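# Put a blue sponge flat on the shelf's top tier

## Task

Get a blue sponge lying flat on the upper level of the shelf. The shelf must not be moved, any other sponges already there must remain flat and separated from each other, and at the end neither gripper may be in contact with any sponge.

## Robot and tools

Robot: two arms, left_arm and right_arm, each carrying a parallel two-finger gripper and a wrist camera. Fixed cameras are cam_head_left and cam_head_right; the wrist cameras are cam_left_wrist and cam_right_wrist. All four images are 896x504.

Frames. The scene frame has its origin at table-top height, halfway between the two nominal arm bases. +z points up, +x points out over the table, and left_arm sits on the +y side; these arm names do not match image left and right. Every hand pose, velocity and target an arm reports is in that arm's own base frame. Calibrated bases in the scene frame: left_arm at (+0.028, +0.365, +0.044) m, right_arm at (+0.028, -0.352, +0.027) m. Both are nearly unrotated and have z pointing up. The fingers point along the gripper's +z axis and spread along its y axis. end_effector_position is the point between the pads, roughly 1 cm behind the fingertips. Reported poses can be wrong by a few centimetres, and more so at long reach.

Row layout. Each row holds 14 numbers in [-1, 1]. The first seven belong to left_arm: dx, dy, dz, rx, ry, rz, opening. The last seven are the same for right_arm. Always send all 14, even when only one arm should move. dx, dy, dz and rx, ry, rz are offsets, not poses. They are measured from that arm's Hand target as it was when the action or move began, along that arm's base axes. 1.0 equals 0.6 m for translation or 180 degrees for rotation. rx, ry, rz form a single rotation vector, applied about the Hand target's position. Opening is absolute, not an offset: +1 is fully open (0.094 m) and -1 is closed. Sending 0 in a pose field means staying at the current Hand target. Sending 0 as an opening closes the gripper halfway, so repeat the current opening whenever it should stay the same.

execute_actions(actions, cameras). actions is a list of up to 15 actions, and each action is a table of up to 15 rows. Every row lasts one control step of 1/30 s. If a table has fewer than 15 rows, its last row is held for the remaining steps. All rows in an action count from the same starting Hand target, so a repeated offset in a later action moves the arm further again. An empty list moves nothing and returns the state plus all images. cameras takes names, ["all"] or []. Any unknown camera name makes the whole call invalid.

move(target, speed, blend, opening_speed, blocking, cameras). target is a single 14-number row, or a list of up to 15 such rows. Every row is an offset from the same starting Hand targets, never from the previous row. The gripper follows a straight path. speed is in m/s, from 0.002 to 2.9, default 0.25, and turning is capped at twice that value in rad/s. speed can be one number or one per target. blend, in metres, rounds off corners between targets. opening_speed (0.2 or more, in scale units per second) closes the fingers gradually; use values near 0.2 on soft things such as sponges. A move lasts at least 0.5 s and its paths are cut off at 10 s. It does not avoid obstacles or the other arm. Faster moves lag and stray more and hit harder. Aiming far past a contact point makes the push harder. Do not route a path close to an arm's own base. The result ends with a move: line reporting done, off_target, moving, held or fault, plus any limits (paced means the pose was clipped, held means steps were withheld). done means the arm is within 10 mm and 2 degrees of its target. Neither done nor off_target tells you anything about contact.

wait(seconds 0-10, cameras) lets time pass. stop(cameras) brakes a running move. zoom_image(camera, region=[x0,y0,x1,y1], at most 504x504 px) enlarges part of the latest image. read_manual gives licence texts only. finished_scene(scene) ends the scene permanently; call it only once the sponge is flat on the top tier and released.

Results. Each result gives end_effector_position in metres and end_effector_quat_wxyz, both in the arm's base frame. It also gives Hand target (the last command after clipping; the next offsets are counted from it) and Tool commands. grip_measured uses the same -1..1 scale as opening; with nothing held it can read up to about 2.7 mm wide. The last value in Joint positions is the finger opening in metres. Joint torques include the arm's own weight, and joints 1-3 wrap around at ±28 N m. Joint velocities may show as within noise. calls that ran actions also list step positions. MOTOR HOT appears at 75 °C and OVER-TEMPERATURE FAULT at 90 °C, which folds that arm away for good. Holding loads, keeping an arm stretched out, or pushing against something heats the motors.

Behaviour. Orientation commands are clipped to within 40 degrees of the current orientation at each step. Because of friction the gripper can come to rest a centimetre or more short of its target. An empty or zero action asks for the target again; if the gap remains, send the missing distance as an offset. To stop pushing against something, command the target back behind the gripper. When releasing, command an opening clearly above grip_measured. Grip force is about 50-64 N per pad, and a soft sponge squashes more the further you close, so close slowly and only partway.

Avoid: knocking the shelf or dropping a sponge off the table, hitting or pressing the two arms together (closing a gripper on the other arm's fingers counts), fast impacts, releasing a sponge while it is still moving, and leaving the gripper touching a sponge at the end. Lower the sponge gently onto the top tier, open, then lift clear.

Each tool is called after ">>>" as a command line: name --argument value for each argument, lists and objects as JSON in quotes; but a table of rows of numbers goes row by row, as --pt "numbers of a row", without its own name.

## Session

>>> execute_actions --actions '[]'

Scene clock: 0.00 s.
left_arm: end_effector_position=(+0.4062, +0.0450, +0.1053) grip_measured=+1.000 end_effector_quat_wxyz=(+0.570, -0.097, +0.805, +0.133) | right_arm: end_effector_position=(+0.4027, -0.0245, +0.1138) grip_measured=+1.000 end_effector_quat_wxyz=(+0.606, +0.063, +0.791, -0.059)
Joint positions: left_arm=[-0.056 1.587 0.449 0.792 -0.383 -0.025 0.094] | right_arm=[0.02 1.559 0.378 0.914 0.19 0.035 0.094]
Joint velocities: within noise
Joint torques (N m): no reading
Motor temperatures (°C): left_arm=[26 27 28 25 24 27 28] | right_arm=[27 29 26 27 27 28 28]
Heat: left arm: 28 °C; right arm: 29 °C.
Hand target: left_arm +0.4116, +0.0458, +0.1221; +0.590, -0.105, +0.790, +0.131 | right_arm +0.4073, -0.0259, +0.1300; +0.624, +0.070, +0.776, -0.058
Tool commands: left_gripper/opening=+1.0 right_gripper/opening=+1.0

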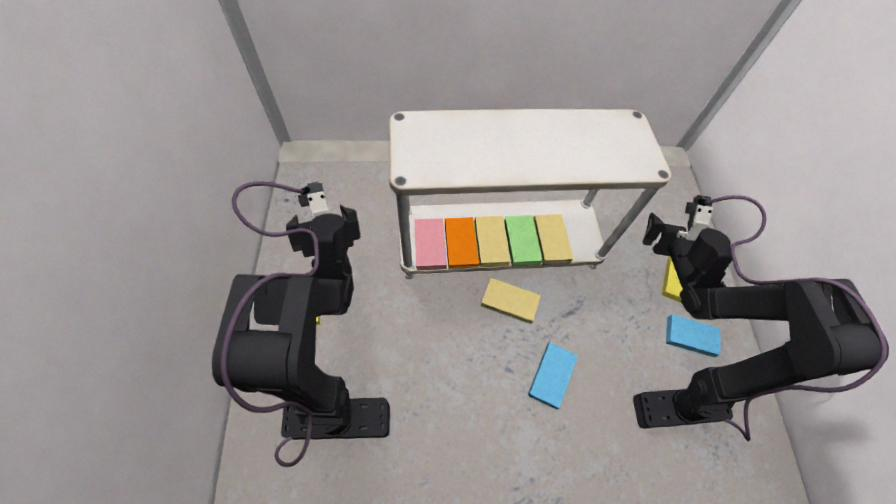

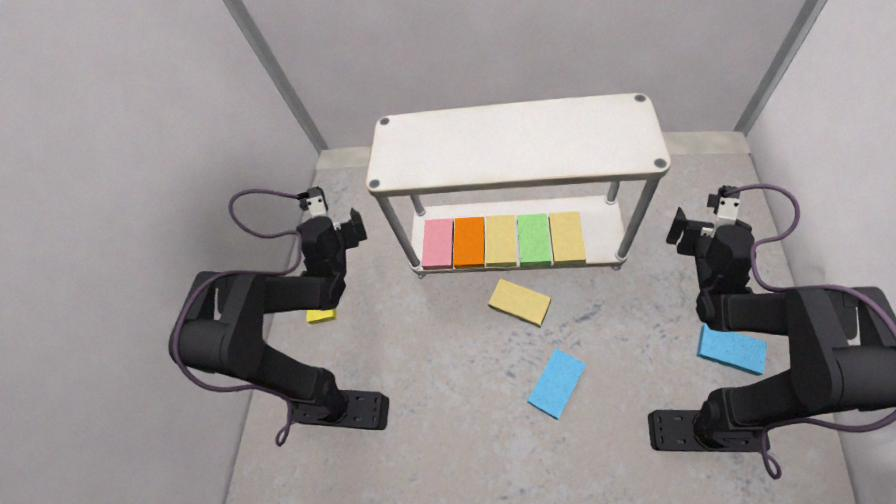

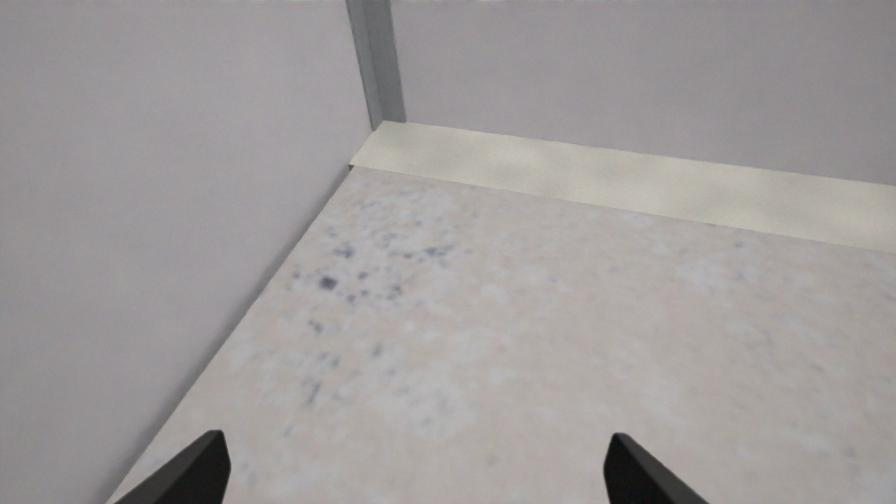

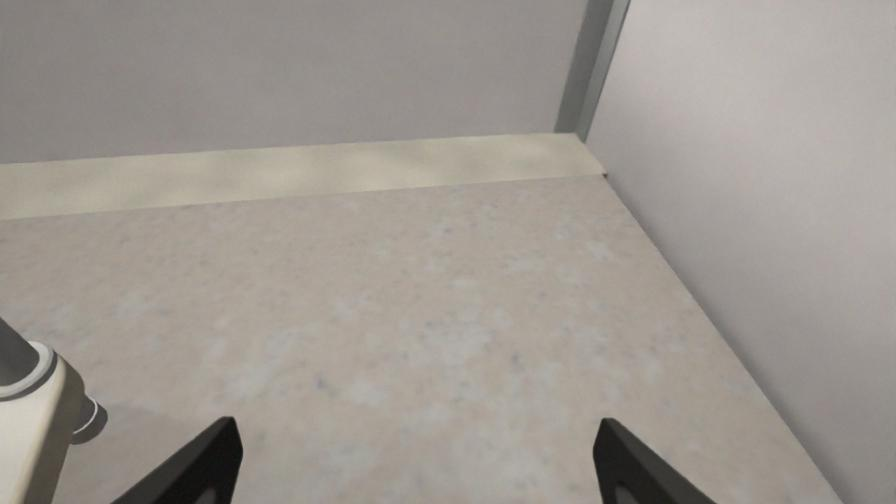

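>>> zoom_image --camera "cam_head_left" --region '[460, 240, 740, 430]'

>>> zoom_image --camera "cam_head_right" --region '[480, 240, 790, 430]'

>>> zoom_image --camera "cam_head_left" --region '[370, 90, 690, 290]'

>>> zoom_image --camera "cam_head_right" --region '[360, 80, 690, 290]'

Scaled by 1.800 from the camera's 896x504 image, which has a finer 1280x720 frame.

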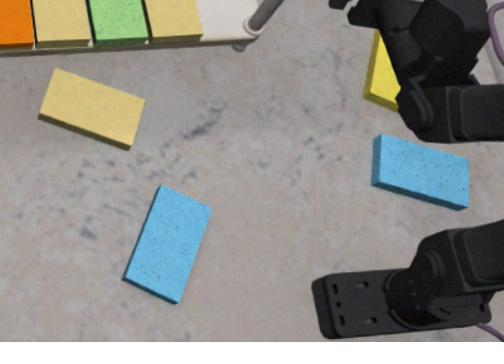

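Scaled by 1.626 from the camera's 896x504 image, which has a finer 1280x720 frame.

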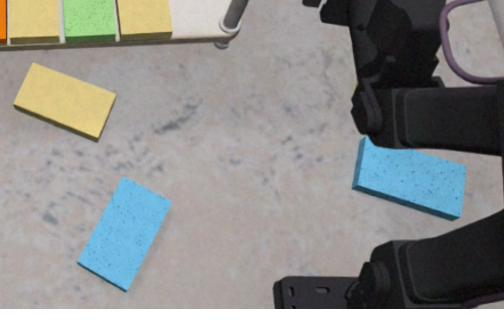

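Scaled by 1.575 from the camera's 896x504 image, which has a finer 1280x720 frame.

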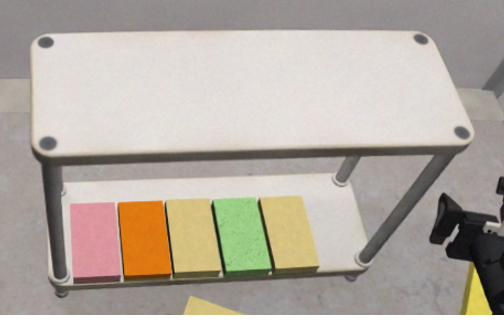

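Scaled by 1.527 from the camera's 896x504 image, which has a finer 1280x720 frame.

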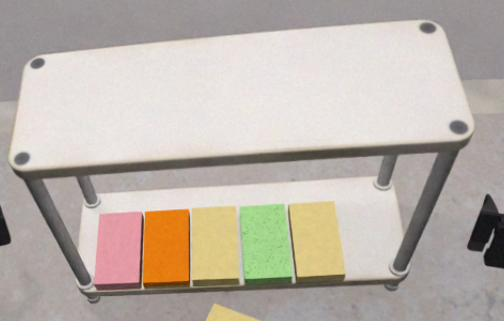

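>>> move --pt "-0.0693 -0.0597 0.4798 -0.0417 0.0908 -0.0993 1.0 0 0 0 0 0 0 1.0" --pt "-0.1443 -0.3930 0.5132 -0.0148 0.1073 -0.2751 1.0 0 0 0 0 0 0 1.0" --pt "-0.3360 -0.5597 0.4715 -0.0131 0.1408 -0.2609 1.0 0 0 0 0 0 0 1.0" --pt "-0.5560 -0.8247 -0.0618 -0.0108 0.1690 -0.2554 1.0 0 0 0 0 0 0 1.0" --speed '[0.38, 0.36, 0.28, 0.35]' --blend '[0.06, 0.06, 0.05, 0]' --cameras '["cam_head_left", "cam_head_right", "cam_left_wrist"]'

Scene clock: 14.37 s.
left_arm: end_effector_position=(+0.0694, -0.4413, +0.0720) grip_measured=+1.000 end_effector_quat_wxyz=(+0.346, +0.259, +0.898, -0.079) | right_arm: end_effector_position=(+0.4027, -0.0245, +0.1138) grip_measured=+1.000 end_effector_quat_wxyz=(+0.606, +0.063, +0.791, -0.059)
Joint positions: left_arm=[-1.662 1.984 1.384 -0.628 -0.653 -0.984 0.094] | right_arm=[0.02 1.559 0.378 0.914 0.19 0.035 0.094]
Joint torques (N m): left_arm=[0.1 -8.08 5.23 1.07 -0.75 -0.1] | right_arm=[-0.1 -5.91 5.16 2.2 -0.01 0]
Heat: left arm: 29 °C; right arm: 31 °C.
Hand target: left_arm +0.0780, -0.4491, +0.0850; +0.370, +0.235, +0.894, -0.098 | right_arm +0.4073, -0.0259, +0.1300; +0.624, +0.070, +0.776, -0.058
Off the commanded pose: left_arm 0.017 m, 4 deg | right_arm 0.017 m, 3 deg.
move: off_target (left_arm, right_arm)
Images, in order (width x height): cam_head_left 896x504, cam_head_right 896x504, cam_left_wrist 896x504.

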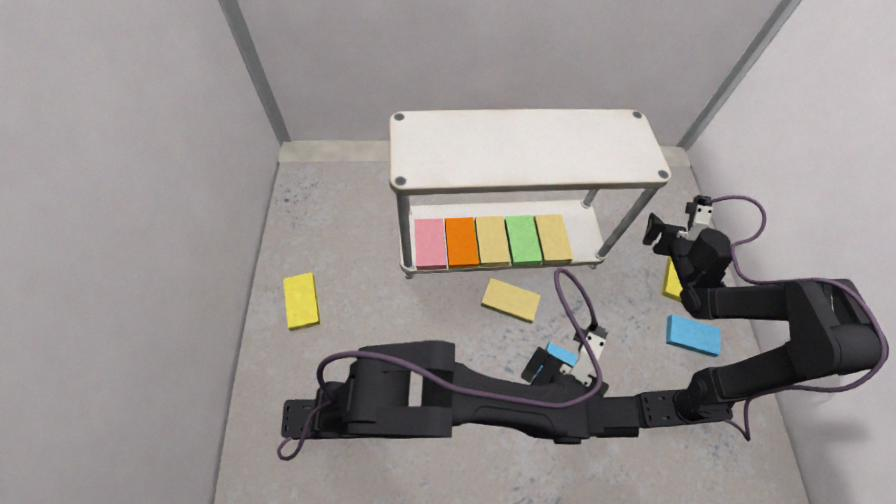

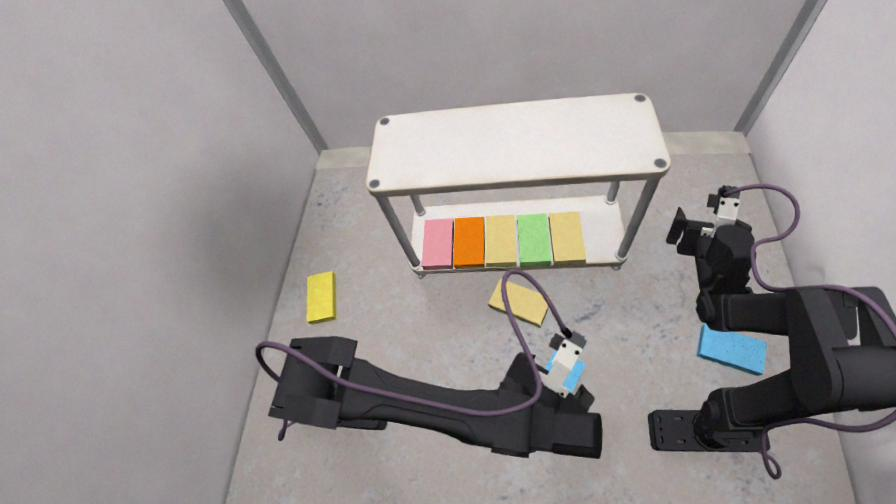

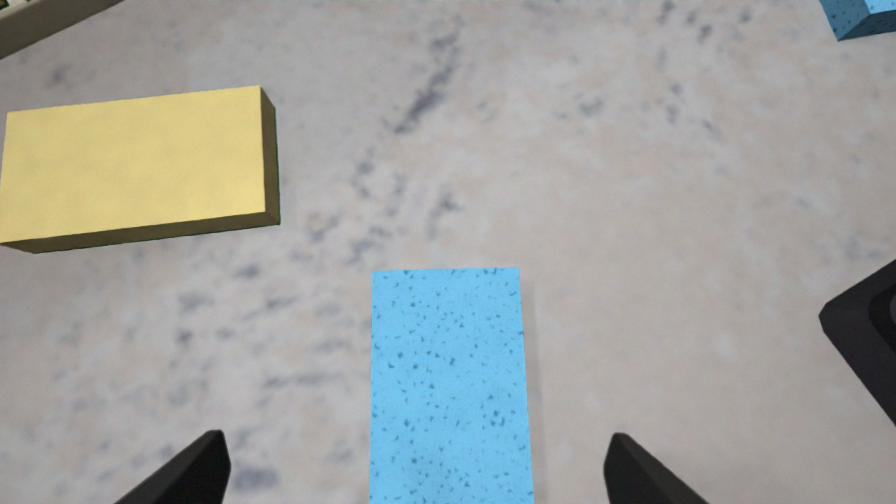

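>>> move --pt "-0.0052 -0.0095 -0.0917 -0.0103 0.0057 0.0133 1.0 0 0 0 0 0 0 1.0" --pt "-0.0052 -0.0095 -0.1350 -0.0103 0.0057 0.0133 1.0 0 0 0 0 0 0 1.0" --speed '[0.2, 0.08]' --blend '[0.01, 0]' --cameras '["cam_head_left", "cam_left_wrist"]'

Scene clock: 18.60 s.
left_arm: end_effector_position=(+0.0691, -0.4544, +0.0041) grip_measured=+1.000 end_effector_quat_wxyz=(+0.348, +0.222, +0.905, -0.103) | right_arm: end_effector_position=(+0.4027, -0.0245, +0.1138) grip_measured=+1.000 end_effector_quat_wxyz=(+0.606, +0.063, +0.791, -0.059)
Joint positions: left_arm=[-1.662 2.133 1.3 -0.367 -0.659 -1.053 0.094] | right_arm=[0.02 1.559 0.378 0.914 0.19 0.035 0.094]
Joint torques (N m): left_arm=[-0.46 -7.5 3.32 1.11 -0.73 -0.07] | right_arm=[-0.1 -5.93 5.15 2.2 -0.01 0]
Heat: left arm: 29 °C; right arm: 31 °C.
Hand target: left_arm +0.0749, -0.4548, +0.0040; +0.367, +0.210, +0.900, -0.107 | right_arm +0.4073, -0.0259, +0.1300; +0.624, +0.070, +0.776, -0.058
Off the commanded pose: left_arm 0.006 m, 3 deg | right_arm 0.017 m, 3 deg.
move: off_target (left_arm, right_arm)
Images, in order (width x height): cam_head_left 896x504, cam_left_wrist 896x504.

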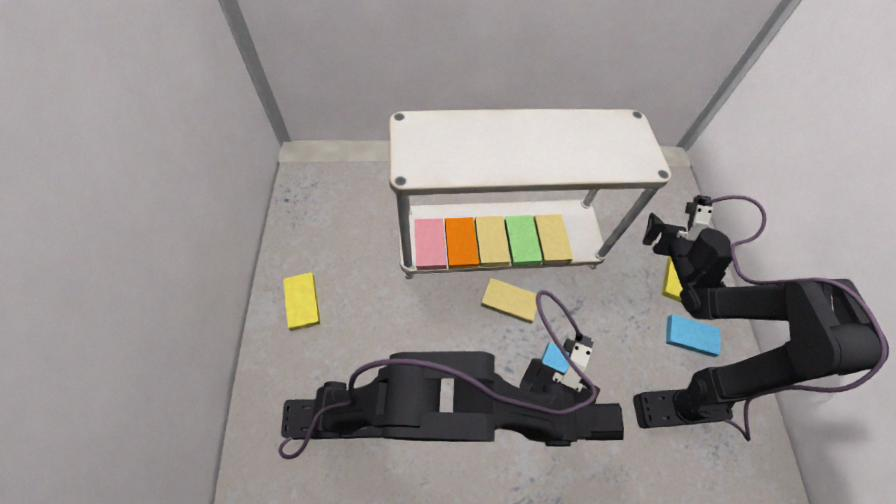

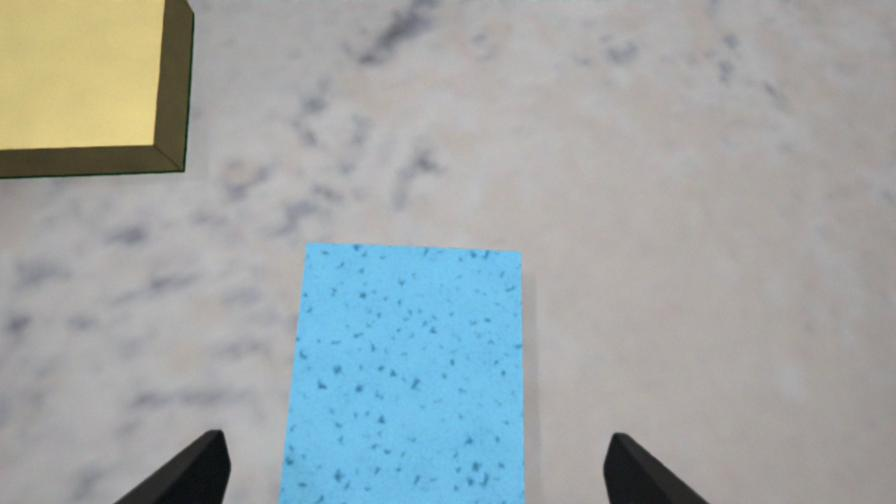

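>>> move --pt "-0.0023 0.0098 -0.0150 0 0 0 1.0 0 0 0 0 0 0 1.0" --pt "-0.0023 0.0098 -0.0270 0 0 0 0.12 0 0 0 0 0 0 1.0" --speed '[0.06, 0.06]' --blend '[0.004, 0]' --opening_speed 0.7 --cameras '["cam_head_right", "cam_left_wrist"]'

Scene clock: 23.33 s.
left_arm: end_effector_position=(+0.0718, -0.4498, -0.0098) grip_measured=+0.123 end_effector_quat_wxyz=(+0.357, +0.212, +0.904, -0.107) | right_arm: end_effector_position=(+0.4027, -0.0245, +0.1138) grip_measured=+1.000 end_effector_quat_wxyz=(+0.606, +0.063, +0.791, -0.059)
Joint positions: left_arm=[-1.663 2.153 1.252 -0.292 -0.681 -1.068 0.053] | right_arm=[0.02 1.559 0.378 0.914 0.19 0.035 0.094]
Joint torques (N m): left_arm=[-0.38 -7.49 3.19 1.01 -0.53 -0.08] | right_arm=[-0.09 -5.93 5.15 2.2 -0.01 0]
Motor temperatures (°C): left_arm=[26 29 29 27 25 27 28] | right_arm=[27 30 27 32 27 28 28]
Heat: left arm: 29 °C; right arm: 32 °C.
Hand target: left_arm +0.0735, -0.4489, -0.0122; +0.367, +0.210, +0.900, -0.107 | right_arm +0.4073, -0.0259, +0.1300; +0.624, +0.070, +0.776, -0.058
Off the commanded pose: left_arm 0.003 m, 1 deg | right_arm 0.017 m, 3 deg.
move: off_target (right_arm); blend cut to 0.0036 m at target 1; target 2's new opening was sent with left_arm's hand 0.004 m and 3 deg from that target
Images, in order (width x height): cam_head_right 896x504, cam_left_wrist 896x504.

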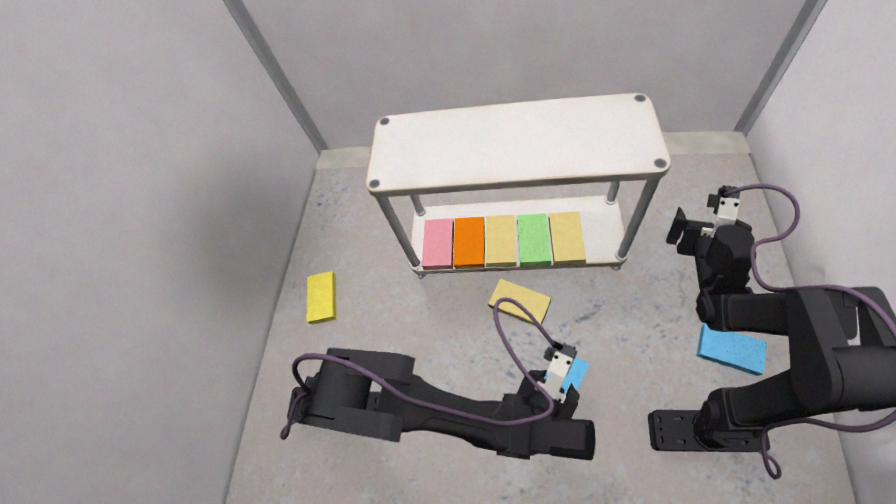

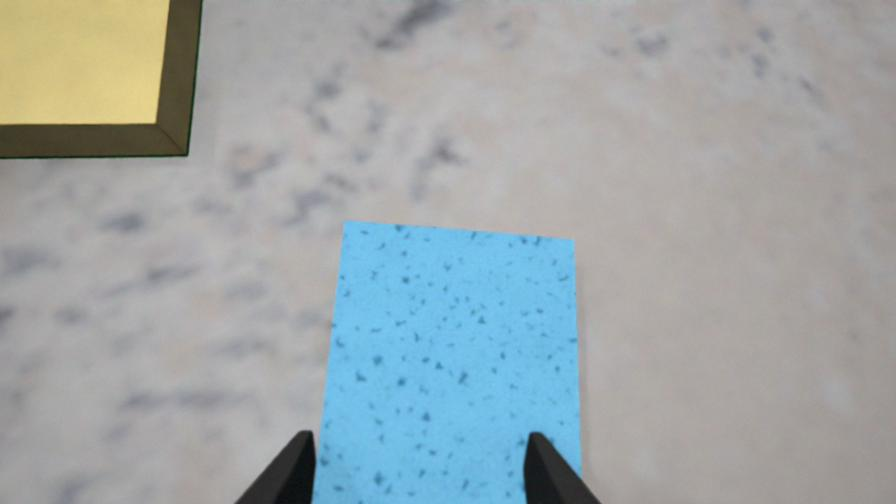

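>>> zoom_image --camera "cam_left_wrist" --region '[230, 200, 660, 504]'

>>> zoom_image --camera "cam_head_right" --region '[480, 310, 640, 450]'

Scaled by 1.172 from the camera's 896x504 image, which has a finer 1280x720 frame.

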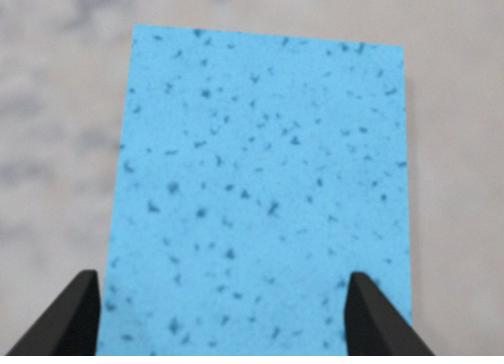

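Scaled by 3.150 from the camera's 896x504 image, which has a finer 1280x720 frame.

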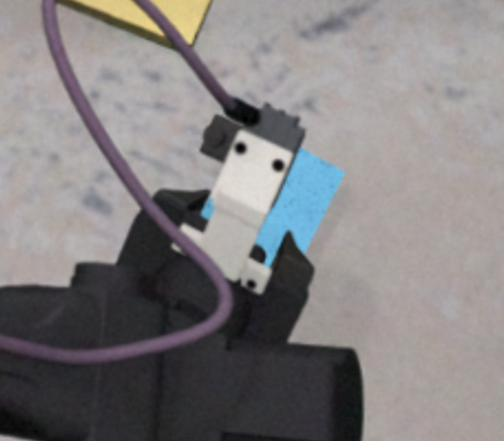

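>>> move --pt "0 0 0 0 0 0 1.0 0 0 0 0 0 0 1.0" --pt "-0.0053 -0.0093 0.0 0.0193 -0.0111 0 1.0 0 0 0 0 0 0 1.0" --pt "-0.0053 -0.0093 -0.0092 0.0193 -0.0111 0 1.0 0 0 0 0 0 0 1.0" --speed '[0.06, 0.06, 0.05]' --blend 0.002 --opening_speed 1.5 --cameras '["cam_left_wrist"]'

Scene clock: 29.87 s.
left_arm: end_effector_position=(+0.0702, -0.4452, -0.0281) grip_measured=+0.997 end_effector_quat_wxyz=(+0.356, +0.226, +0.903, -0.075) | right_arm: end_effector_position=(+0.4027, -0.0245, +0.1138) grip_measured=+1.000 end_effector_quat_wxyz=(+0.606, +0.063, +0.791, -0.059)
Joint positions: left_arm=[-1.671 2.213 1.285 -0.334 -0.69 -1.068 0.094] | right_arm=[0.02 1.559 0.378 0.914 0.19 0.035 0.094]
Joint torques (N m): left_arm=[-0.39 -7.53 7.32 0.48 -0.76 -0.07] | right_arm=[-0.09 -5.91 5.16 2.2 -0.01 0]
Heat: left arm: 29 °C; right arm: 33 °C.
Hand target: left_arm +0.0704, -0.4545, -0.0177; +0.376, +0.222, +0.896, -0.076 | right_arm +0.4073, -0.0259, +0.1300; +0.624, +0.070, +0.776, -0.058
Off the commanded pose: left_arm 0.014 m, 3 deg | right_arm 0.017 m, 3 deg.
move: off_target (left_arm, right_arm); blend cut to 0 m at target 1
Images, in order (width x height): cam_left_wrist 896x504.

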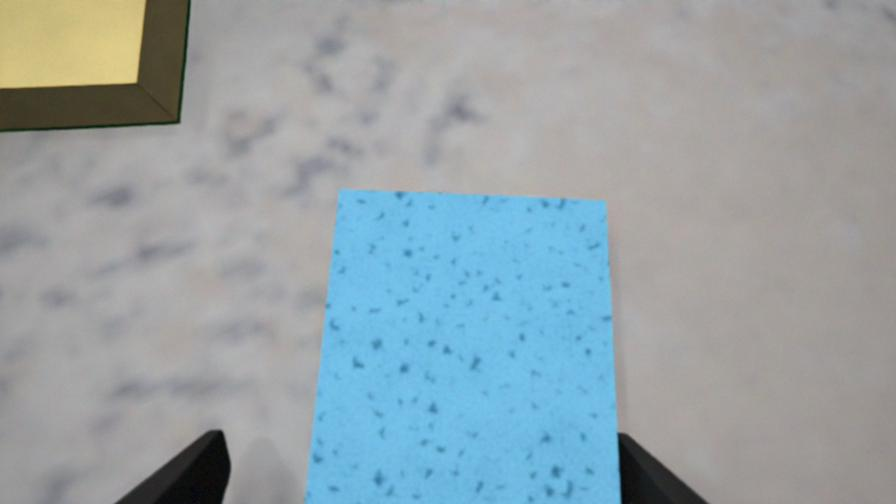

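>>> move --pt "-0.0075 -0.0010 0.0533 0 0 0.0056 1.0 0 0 0 0 0 0 1.0" --pt "-0.0075 -0.0010 0.0150 0 0 0.0056 1.0 0 0 0 0 0 0 1.0" --speed '[0.1, 0.06]' --blend 0.002 --cameras '["cam_left_wrist"]'

Scene clock: 35.53 s.
left_arm: end_effector_position=(+0.0660, -0.4438, -0.0194) grip_measured=+0.997 end_effector_quat_wxyz=(+0.355, +0.226, +0.905, -0.057) | right_arm: end_effector_position=(+0.4027, -0.0245, +0.1138) grip_measured=+1.000 end_effector_quat_wxyz=(+0.606, +0.063, +0.791, -0.059)
Joint positions: left_arm=[-1.683 2.213 1.34 -0.443 -0.697 -1.1 0.094] | right_arm=[0.02 1.559 0.378 0.914 0.19 0.035 0.094]
Joint torques (N m): left_arm=[-0.39 -7.94 6.17 0.71 -0.81 -0.09] | right_arm=[-0.1 -5.93 5.15 2.2 -0.01 0]
Heat: left arm: 29 °C; right arm: 33 °C.
Hand target: left_arm +0.0659, -0.4551, -0.0087; +0.377, +0.215, +0.898, -0.072 | right_arm +0.4073, -0.0259, +0.1300; +0.624, +0.070, +0.776, -0.058
Off the commanded pose: left_arm 0.016 m, 3 deg | right_arm 0.017 m, 3 deg.
move: off_target (left_arm, right_arm)
Images, in order (width x height): cam_left_wrist 896x504.

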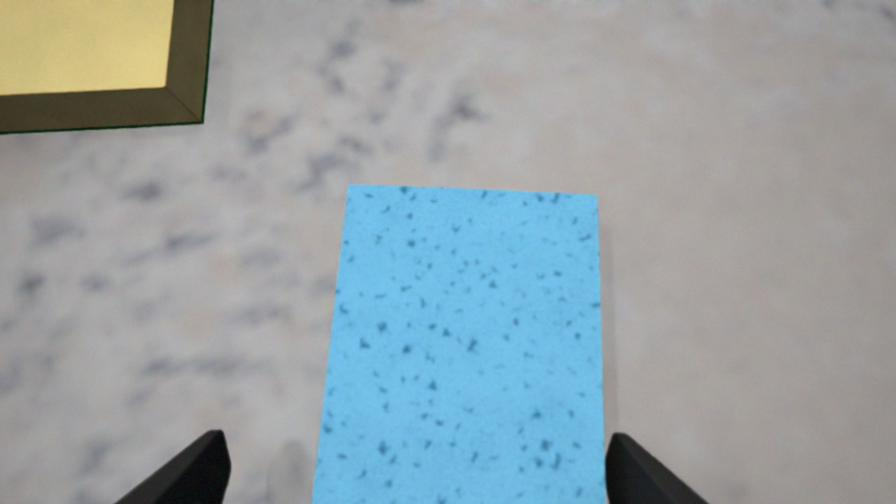

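>>> move --pt "-0.0023 -0.0143 0.0645 -0.0147 0.0078 0 1 0 0 0 0 0 0 1" --pt "-0.0023 -0.0143 0.0045 -0.0147 0.0078 0 1 0 0 0 0 0 0 1" --speed '[0.12,0.1]' --cameras '["cam_left_wrist"]'

Scene clock: 39.20 s.
left_arm: end_effector_position=(+0.0648, -0.4546, -0.0091) grip_measured=+0.997 end_effector_quat_wxyz=(+0.357, +0.216, +0.905, -0.080) | right_arm: end_effector_position=(+0.4027, -0.0245, +0.1138) grip_measured=+1.000 end_effector_quat_wxyz=(+0.606, +0.063, +0.791, -0.059)
Joint positions: left_arm=[-1.683 2.201 1.355 -0.423 -0.697 -1.104 0.094] | right_arm=[0.02 1.559 0.378 0.914 0.19 0.035 0.094]
Joint torques (N m): left_arm=[0.02 -7.47 5 0.96 -0.59 -0.09] | right_arm=[-0.09 -5.93 5.16 2.2 -0.01 0]
Heat: left arm: 30 °C; right arm: 34 °C.
Hand target: left_arm +0.0645, -0.4636, -0.0060; +0.371, +0.205, +0.901, -0.096 | right_arm +0.4073, -0.0259, +0.1300; +0.624, +0.070, +0.776, -0.058
Off the commanded pose: left_arm 0.010 m, 3 deg | right_arm 0.017 m, 3 deg.
move: off_target (left_arm, right_arm)
Images, in order (width x height): cam_left_wrist 896x504.

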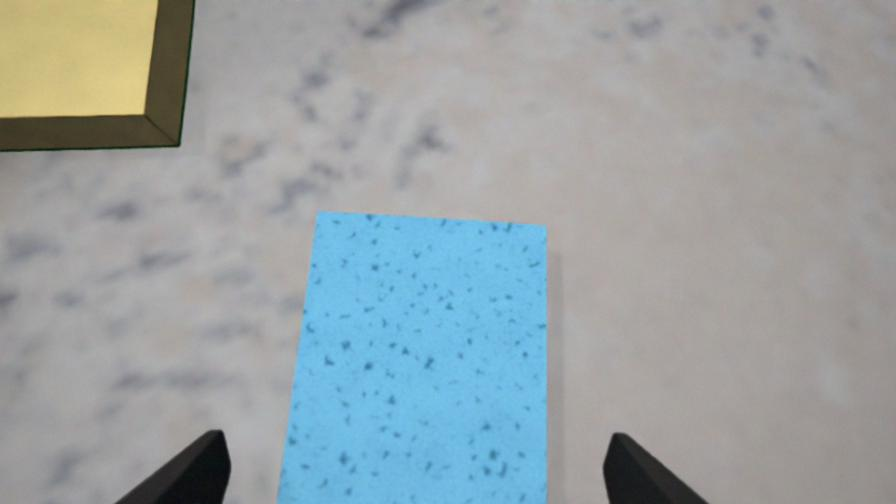

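>>> move --target '[0,0,-0.0125,0,0,0,1,0,0,0,0,0,0,1]' --speed 0.05 --cameras '["cam_left_wrist"]'

Scene clock: 40.87 s.
left_arm: end_effector_position=(+0.0646, -0.4565, -0.0161) grip_measured=+0.997 end_effector_quat_wxyz=(+0.358, +0.216, +0.905, -0.081) | right_arm: end_effector_position=(+0.4027, -0.0245, +0.1138) grip_measured=+1.000 end_effector_quat_wxyz=(+0.606, +0.063, +0.791, -0.059)
Joint positions: left_arm=[-1.683 2.221 1.355 -0.4 -0.697 -1.104 0.094] | right_arm=[0.02 1.559 0.378 0.914 0.19 0.035 0.094]
Joint torques (N m): left_arm=[-0.03 -7.72 4.48 1.03 -0.59 -0.09] | right_arm=[-0.09 -5.91 5.16 2.2 -0.01 0]
Heat: left arm: 30 °C; right arm: 34 °C.
Hand target: left_arm +0.0645, -0.4636, -0.0135; +0.371, +0.205, +0.901, -0.096 | right_arm +0.4073, -0.0259, +0.1300; +0.624, +0.070, +0.776, -0.058
Off the commanded pose: left_arm 0.008 m, 3 deg | right_arm 0.017 m, 3 deg.
move: off_target (left_arm, right_arm)
Images, in order (width x height): cam_left_wrist 896x504.

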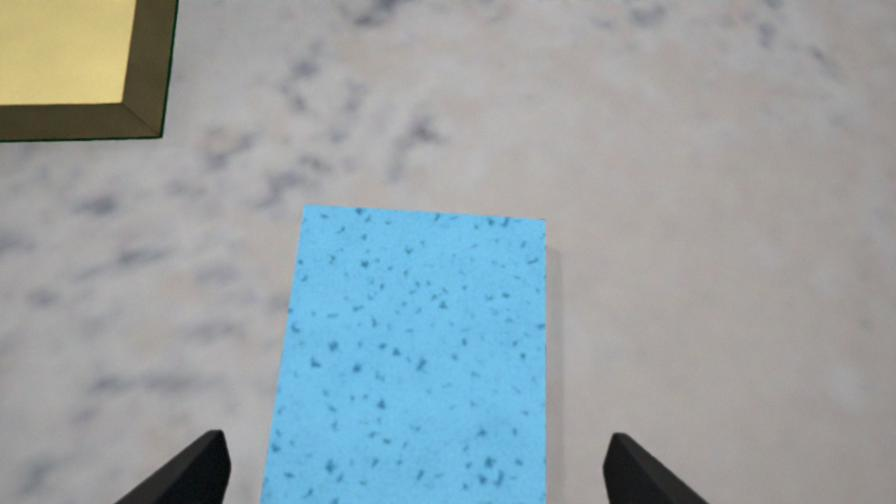

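>>> move --target '[0,0,-0.003,0,0,0,0.12,0,0,0,0,0,0,1]' --speed 0.05 --opening_speed 0.7 --cameras '["cam_left_wrist"]'

Scene clock: 43.97 s.
left_arm: end_effector_position=(+0.0645, -0.4582, -0.0138) grip_measured=+0.246 end_effector_quat_wxyz=(+0.363, +0.214, +0.903, -0.085) | right_arm: end_effector_position=(+0.4027, -0.0245, +0.1138) grip_measured=+1.000 end_effector_quat_wxyz=(+0.606, +0.063, +0.791, -0.059)
Joint positions: left_arm=[-1.686 2.219 1.355 -0.392 -0.708 -1.104 0.059] | right_arm=[0.02 1.559 0.378 0.914 0.19 0.035 0.094]
Joint torques (N m): left_arm=[-0.02 -7.47 4.29 0.97 -0.5 -0.08] | right_arm=[-0.09 -5.91 5.15 2.19 -0.01 0]
Heat: left arm: 30 °C; right arm: 34 °C.
Hand target: left_arm +0.0645, -0.4636, -0.0153; +0.371, +0.205, +0.901, -0.096 | right_arm +0.4073, -0.0259, +0.1300; +0.624, +0.070, +0.776, -0.058
Off the commanded pose: left_arm 0.006 m, 2 deg | right_arm 0.017 m, 3 deg.
move: off_target (right_arm)
Images, in order (width x height): cam_left_wrist 896x504.

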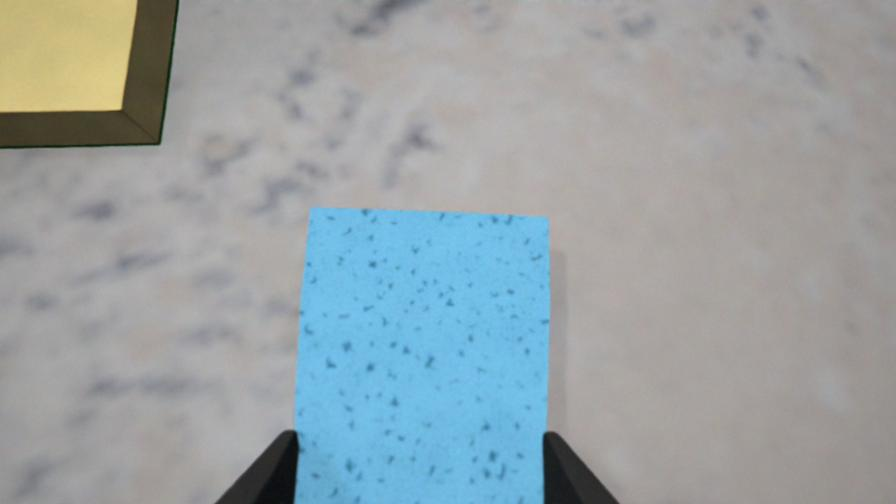

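>>> move --pt "0 0 0.1167 0 0 0 0.12 0 0 0 0 0 0 1" --pt "0.2342 0.2977 0.6755 0.006 -0.0029 -0.0215 0.12 0 0 0 0 0 0 1" --speed '[0.15,0.3]' --blend '[0.03,0]' --cameras '["cam_head_left", "cam_left_wrist"]'

Scene clock: 49.50 s.
left_arm: end_effector_position=(+0.2086, -0.2907, +0.3769) grip_measured=+0.236 end_effector_quat_wxyz=(+0.363, +0.239, +0.896, -0.090) | right_arm: end_effector_position=(+0.4027, -0.0245, +0.1138) grip_measured=+1.000 end_effector_quat_wxyz=(+0.606, +0.063, +0.791, -0.059)
Joint positions: left_arm=[-1.165 1.613 2.161 -1.467 -0.44 -0.493 0.058] | right_arm=[0.02 1.559 0.378 0.914 0.19 0.035 0.094]
Joint torques (N m): left_arm=[0.27 -4.12 7.5 0.92 -0.16 0.05] | right_arm=[-0.09 -5.93 5.16 2.2 -0.01 0]
Heat: left arm: 30 °C; right arm: 35 °C.
Hand target: left_arm +0.2050, -0.2850, +0.3900; +0.370, +0.239, +0.892, -0.099 | right_arm +0.4073, -0.0259, +0.1300; +0.624, +0.070, +0.776, -0.058
Off the commanded pose: left_arm 0.015 m, 1 deg | right_arm 0.017 m, 3 deg.
move: off_target (left_arm, right_arm)
Images, in order (width x height): cam_head_left 896x504, cam_left_wrist 896x504.

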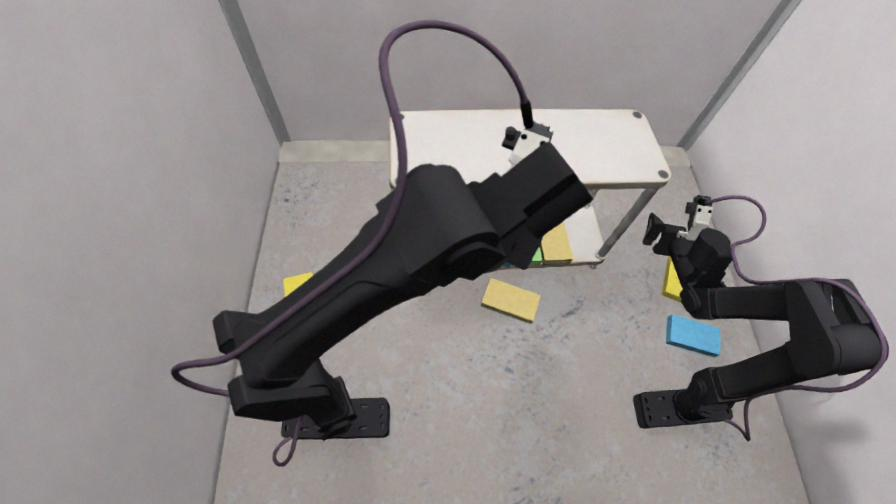

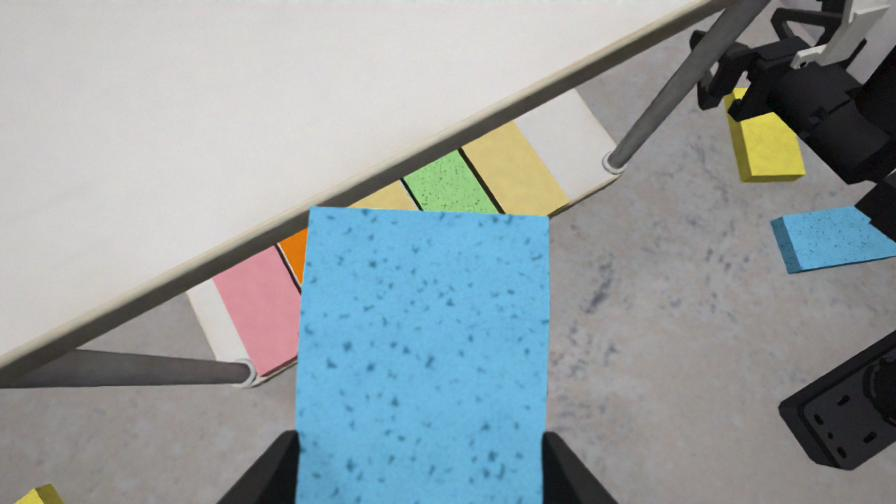

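>>> move --target '[0.305,0.0917,-0.0333,0,0,0,0.12,0,0,0,0,0,0,1]' --speed 0.25 --cameras '["cam_head_left", "cam_head_right", "cam_left_wrist"]'

Scene clock: 51.63 s.
left_arm: end_effector_position=(+0.3837, -0.2227, +0.3512) grip_measured=+0.235 end_effector_quat_wxyz=(+0.341, +0.233, +0.906, -0.089) | right_arm: end_effector_position=(+0.4027, -0.0245, +0.1138) grip_measured=+1.000 end_effector_quat_wxyz=(+0.606, +0.063, +0.791, -0.059)
Joint positions: left_arm=[-0.536 1.834 2.305 -1.322 -0.019 -0.025 0.058] | right_arm=[0.02 1.559 0.378 0.914 0.19 0.035 0.094]
Joint torques (N m): left_arm=[-0.03 -5.2 8.03 1.48 0.09 0.05] | right_arm=[-0.09 -5.93 5.16 2.19 -0.01 0]
Heat: left arm: 30 °C; right arm: 35 °C.
Hand target: left_arm +0.3880, -0.2300, +0.3700; +0.370, +0.239, +0.892, -0.099 | right_arm +0.4073, -0.0259, +0.1300; +0.624, +0.070, +0.776, -0.058
Off the commanded pose: left_arm 0.021 m, 4 deg | right_arm 0.017 m, 3 deg.
move: off_target (left_arm, right_arm)
Images, in order (width x height): cam_head_left 896x504, cam_head_right 896x504, cam_left_wrist 896x504.

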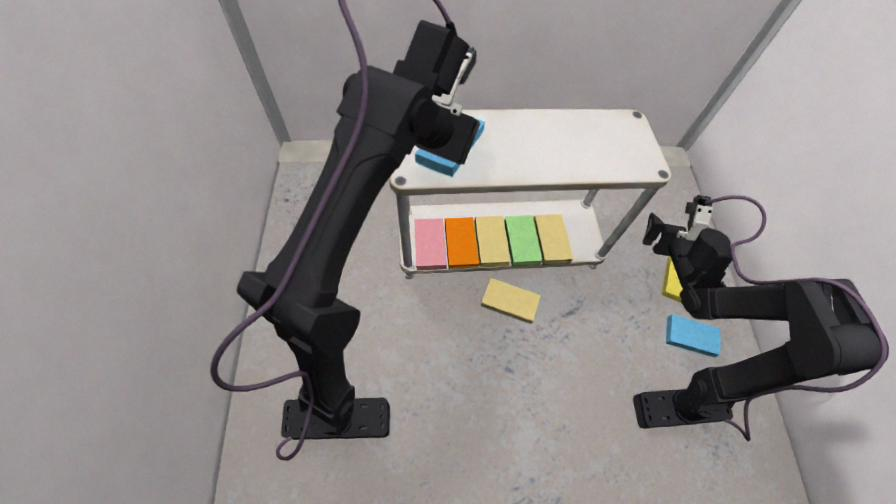

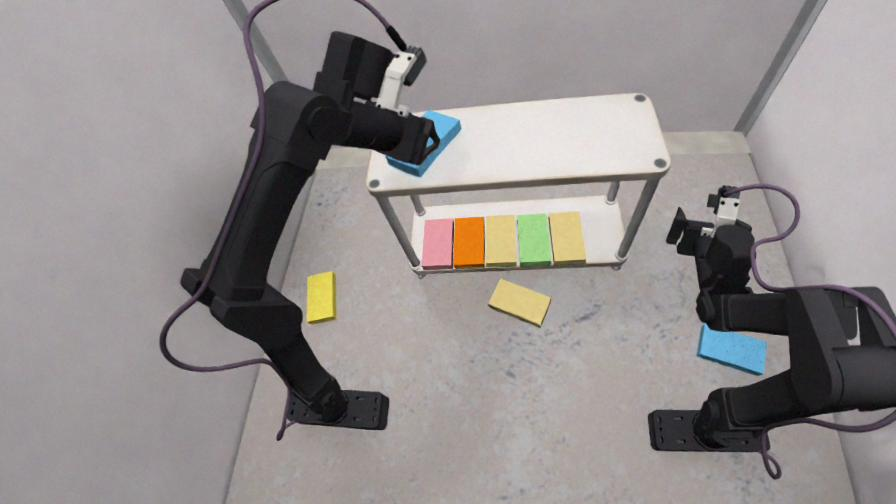

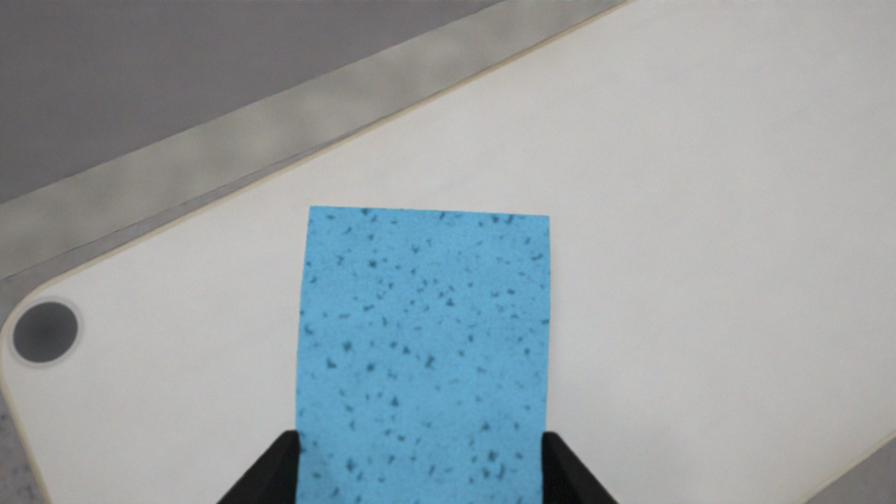

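>>> move --target '[0,0,-0.0117,-0.0054,-0.0097,0,0.12,0,0,0,0,0,0,1]' --speed 0.05 --cameras '["cam_left_wrist"]'

Scene clock: 54.93 s.
left_arm: end_effector_position=(+0.3905, -0.2265, +0.3434) grip_measured=+0.235 end_effector_quat_wxyz=(+0.353, +0.237, +0.901, -0.089) | right_arm: end_effector_position=(+0.4027, -0.0245, +0.1138) grip_measured=+1.000 end_effector_quat_wxyz=(+0.606, +0.063, +0.791, -0.059)
Joint positions: left_arm=[-0.536 1.803 2.204 -1.226 -0.021 -0.013 0.058] | right_arm=[0.02 1.559 0.378 0.914 0.19 0.035 0.094]
Joint torques (N m): left_arm=[-0.1 -8.69 3.36 1.77 0.07 0.04] | right_arm=[-0.09 -5.91 5.16 2.2 -0.01 0]
Heat: left arm: 30 °C; right arm: 35 °C.
Hand target: left_arm +0.3880, -0.2300, +0.3630; +0.385, +0.237, +0.886, -0.103 | right_arm +0.4073, -0.0259, +0.1300; +0.624, +0.070, +0.776, -0.058
Off the commanded pose: left_arm 0.020 m, 4 deg | right_arm 0.017 m, 3 deg.
move: off_target (left_arm, right_arm)
Images, in order (width x height): cam_left_wrist 896x504.

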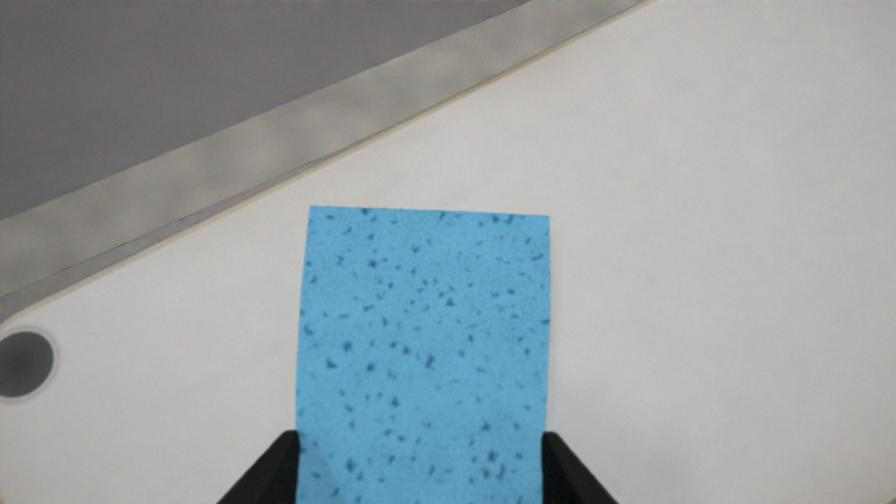

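>>> zoom_image --camera "cam_left_wrist" --region '[220, 140, 640, 440]'

Scaled by 1.200 from the camera's 896x504 image, which has a finer 1280x720 frame.

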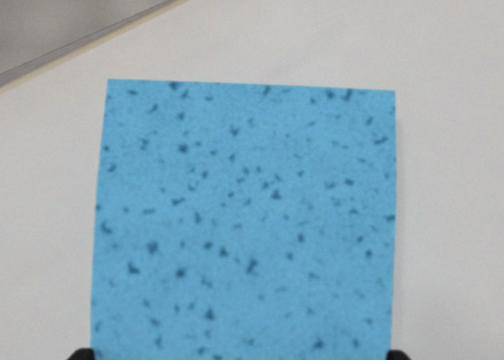

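>>> move --target '[0,0,-0.0117,0,0,0,0.12,0,0,0,0,0,0,1]' --speed 0.05 --cameras '["cam_left_wrist", "cam_head_left", "cam_head_right"]'

Scene clock: 57.60 s.
left_arm: end_effector_position=(+0.3908, -0.2266, +0.3428) grip_measured=+0.235 end_effector_quat_wxyz=(+0.362, +0.236, +0.897, -0.092) | right_arm: end_effector_position=(+0.4027, -0.0245, +0.1138) grip_measured=+1.000 end_effector_quat_wxyz=(+0.606, +0.063, +0.791, -0.059)
Joint positions: left_arm=[-0.536 1.773 2.144 -1.176 -0.021 -0.013 0.058] | right_arm=[0.02 1.559 0.378 0.914 0.19 0.035 0.094]
Joint torques (N m): left_arm=[-0.09 -7.86 3.14 1.69 0.08 0.03] | right_arm=[-0.1 -5.93 5.16 2.2 -0.01 0]
Heat: left arm: 30 °C; right arm: 35 °C.
Hand target: left_arm +0.3880, -0.2300, +0.3560; +0.385, +0.237, +0.886, -0.103 | right_arm +0.4073, -0.0259, +0.1300; +0.624, +0.070, +0.776, -0.058
Off the commanded pose: left_arm 0.014 m, 3 deg | right_arm 0.017 m, 3 deg.
move: off_target (left_arm, right_arm)
Images, in order (width x height): cam_head_left 896x504, cam_head_right 896x504, cam_left_wrist 896x504.

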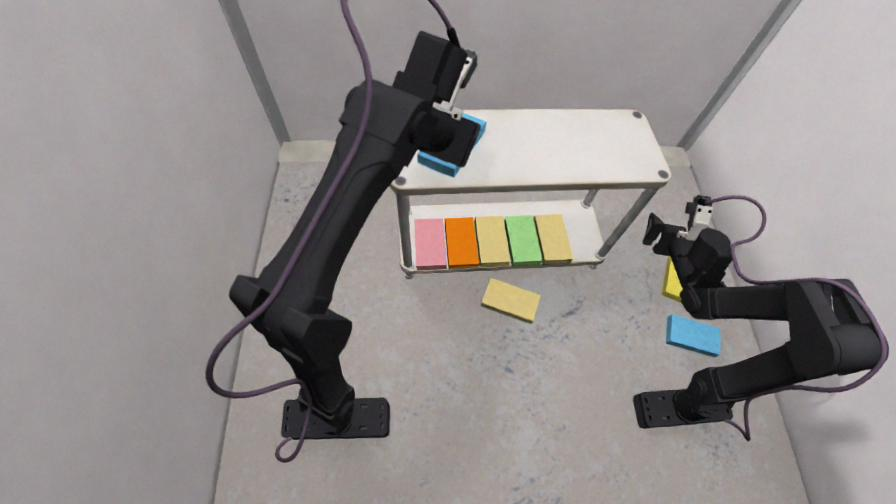

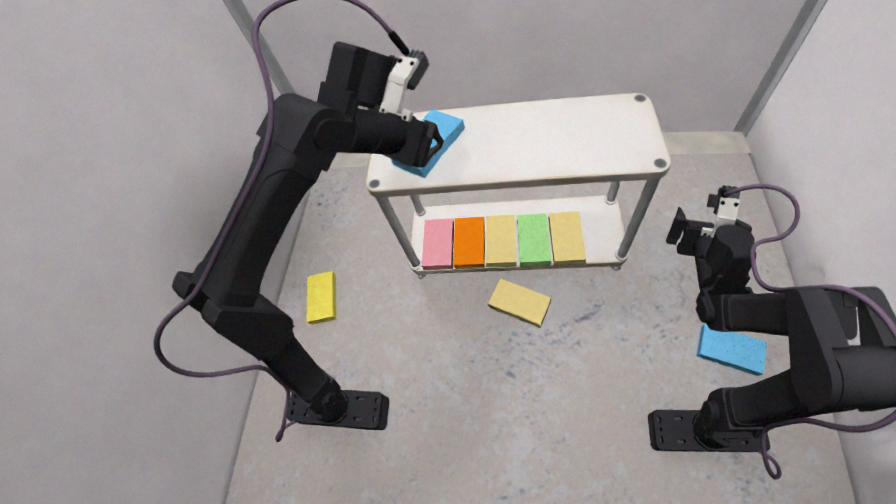

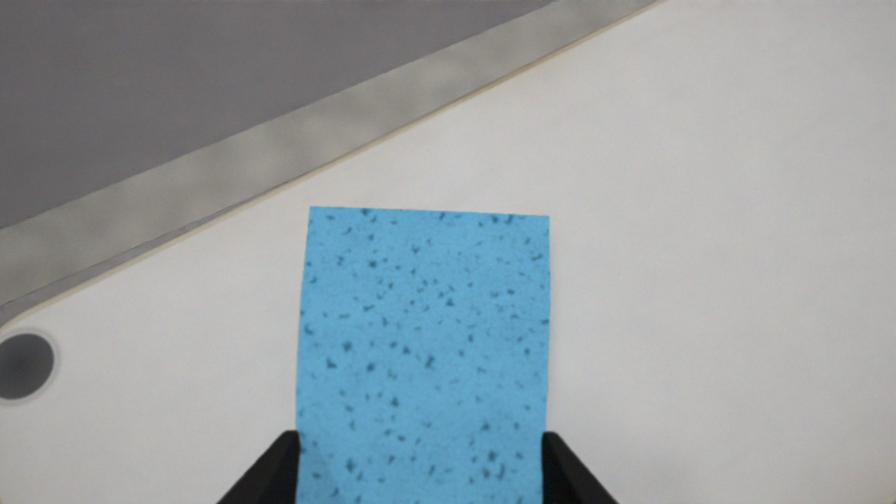

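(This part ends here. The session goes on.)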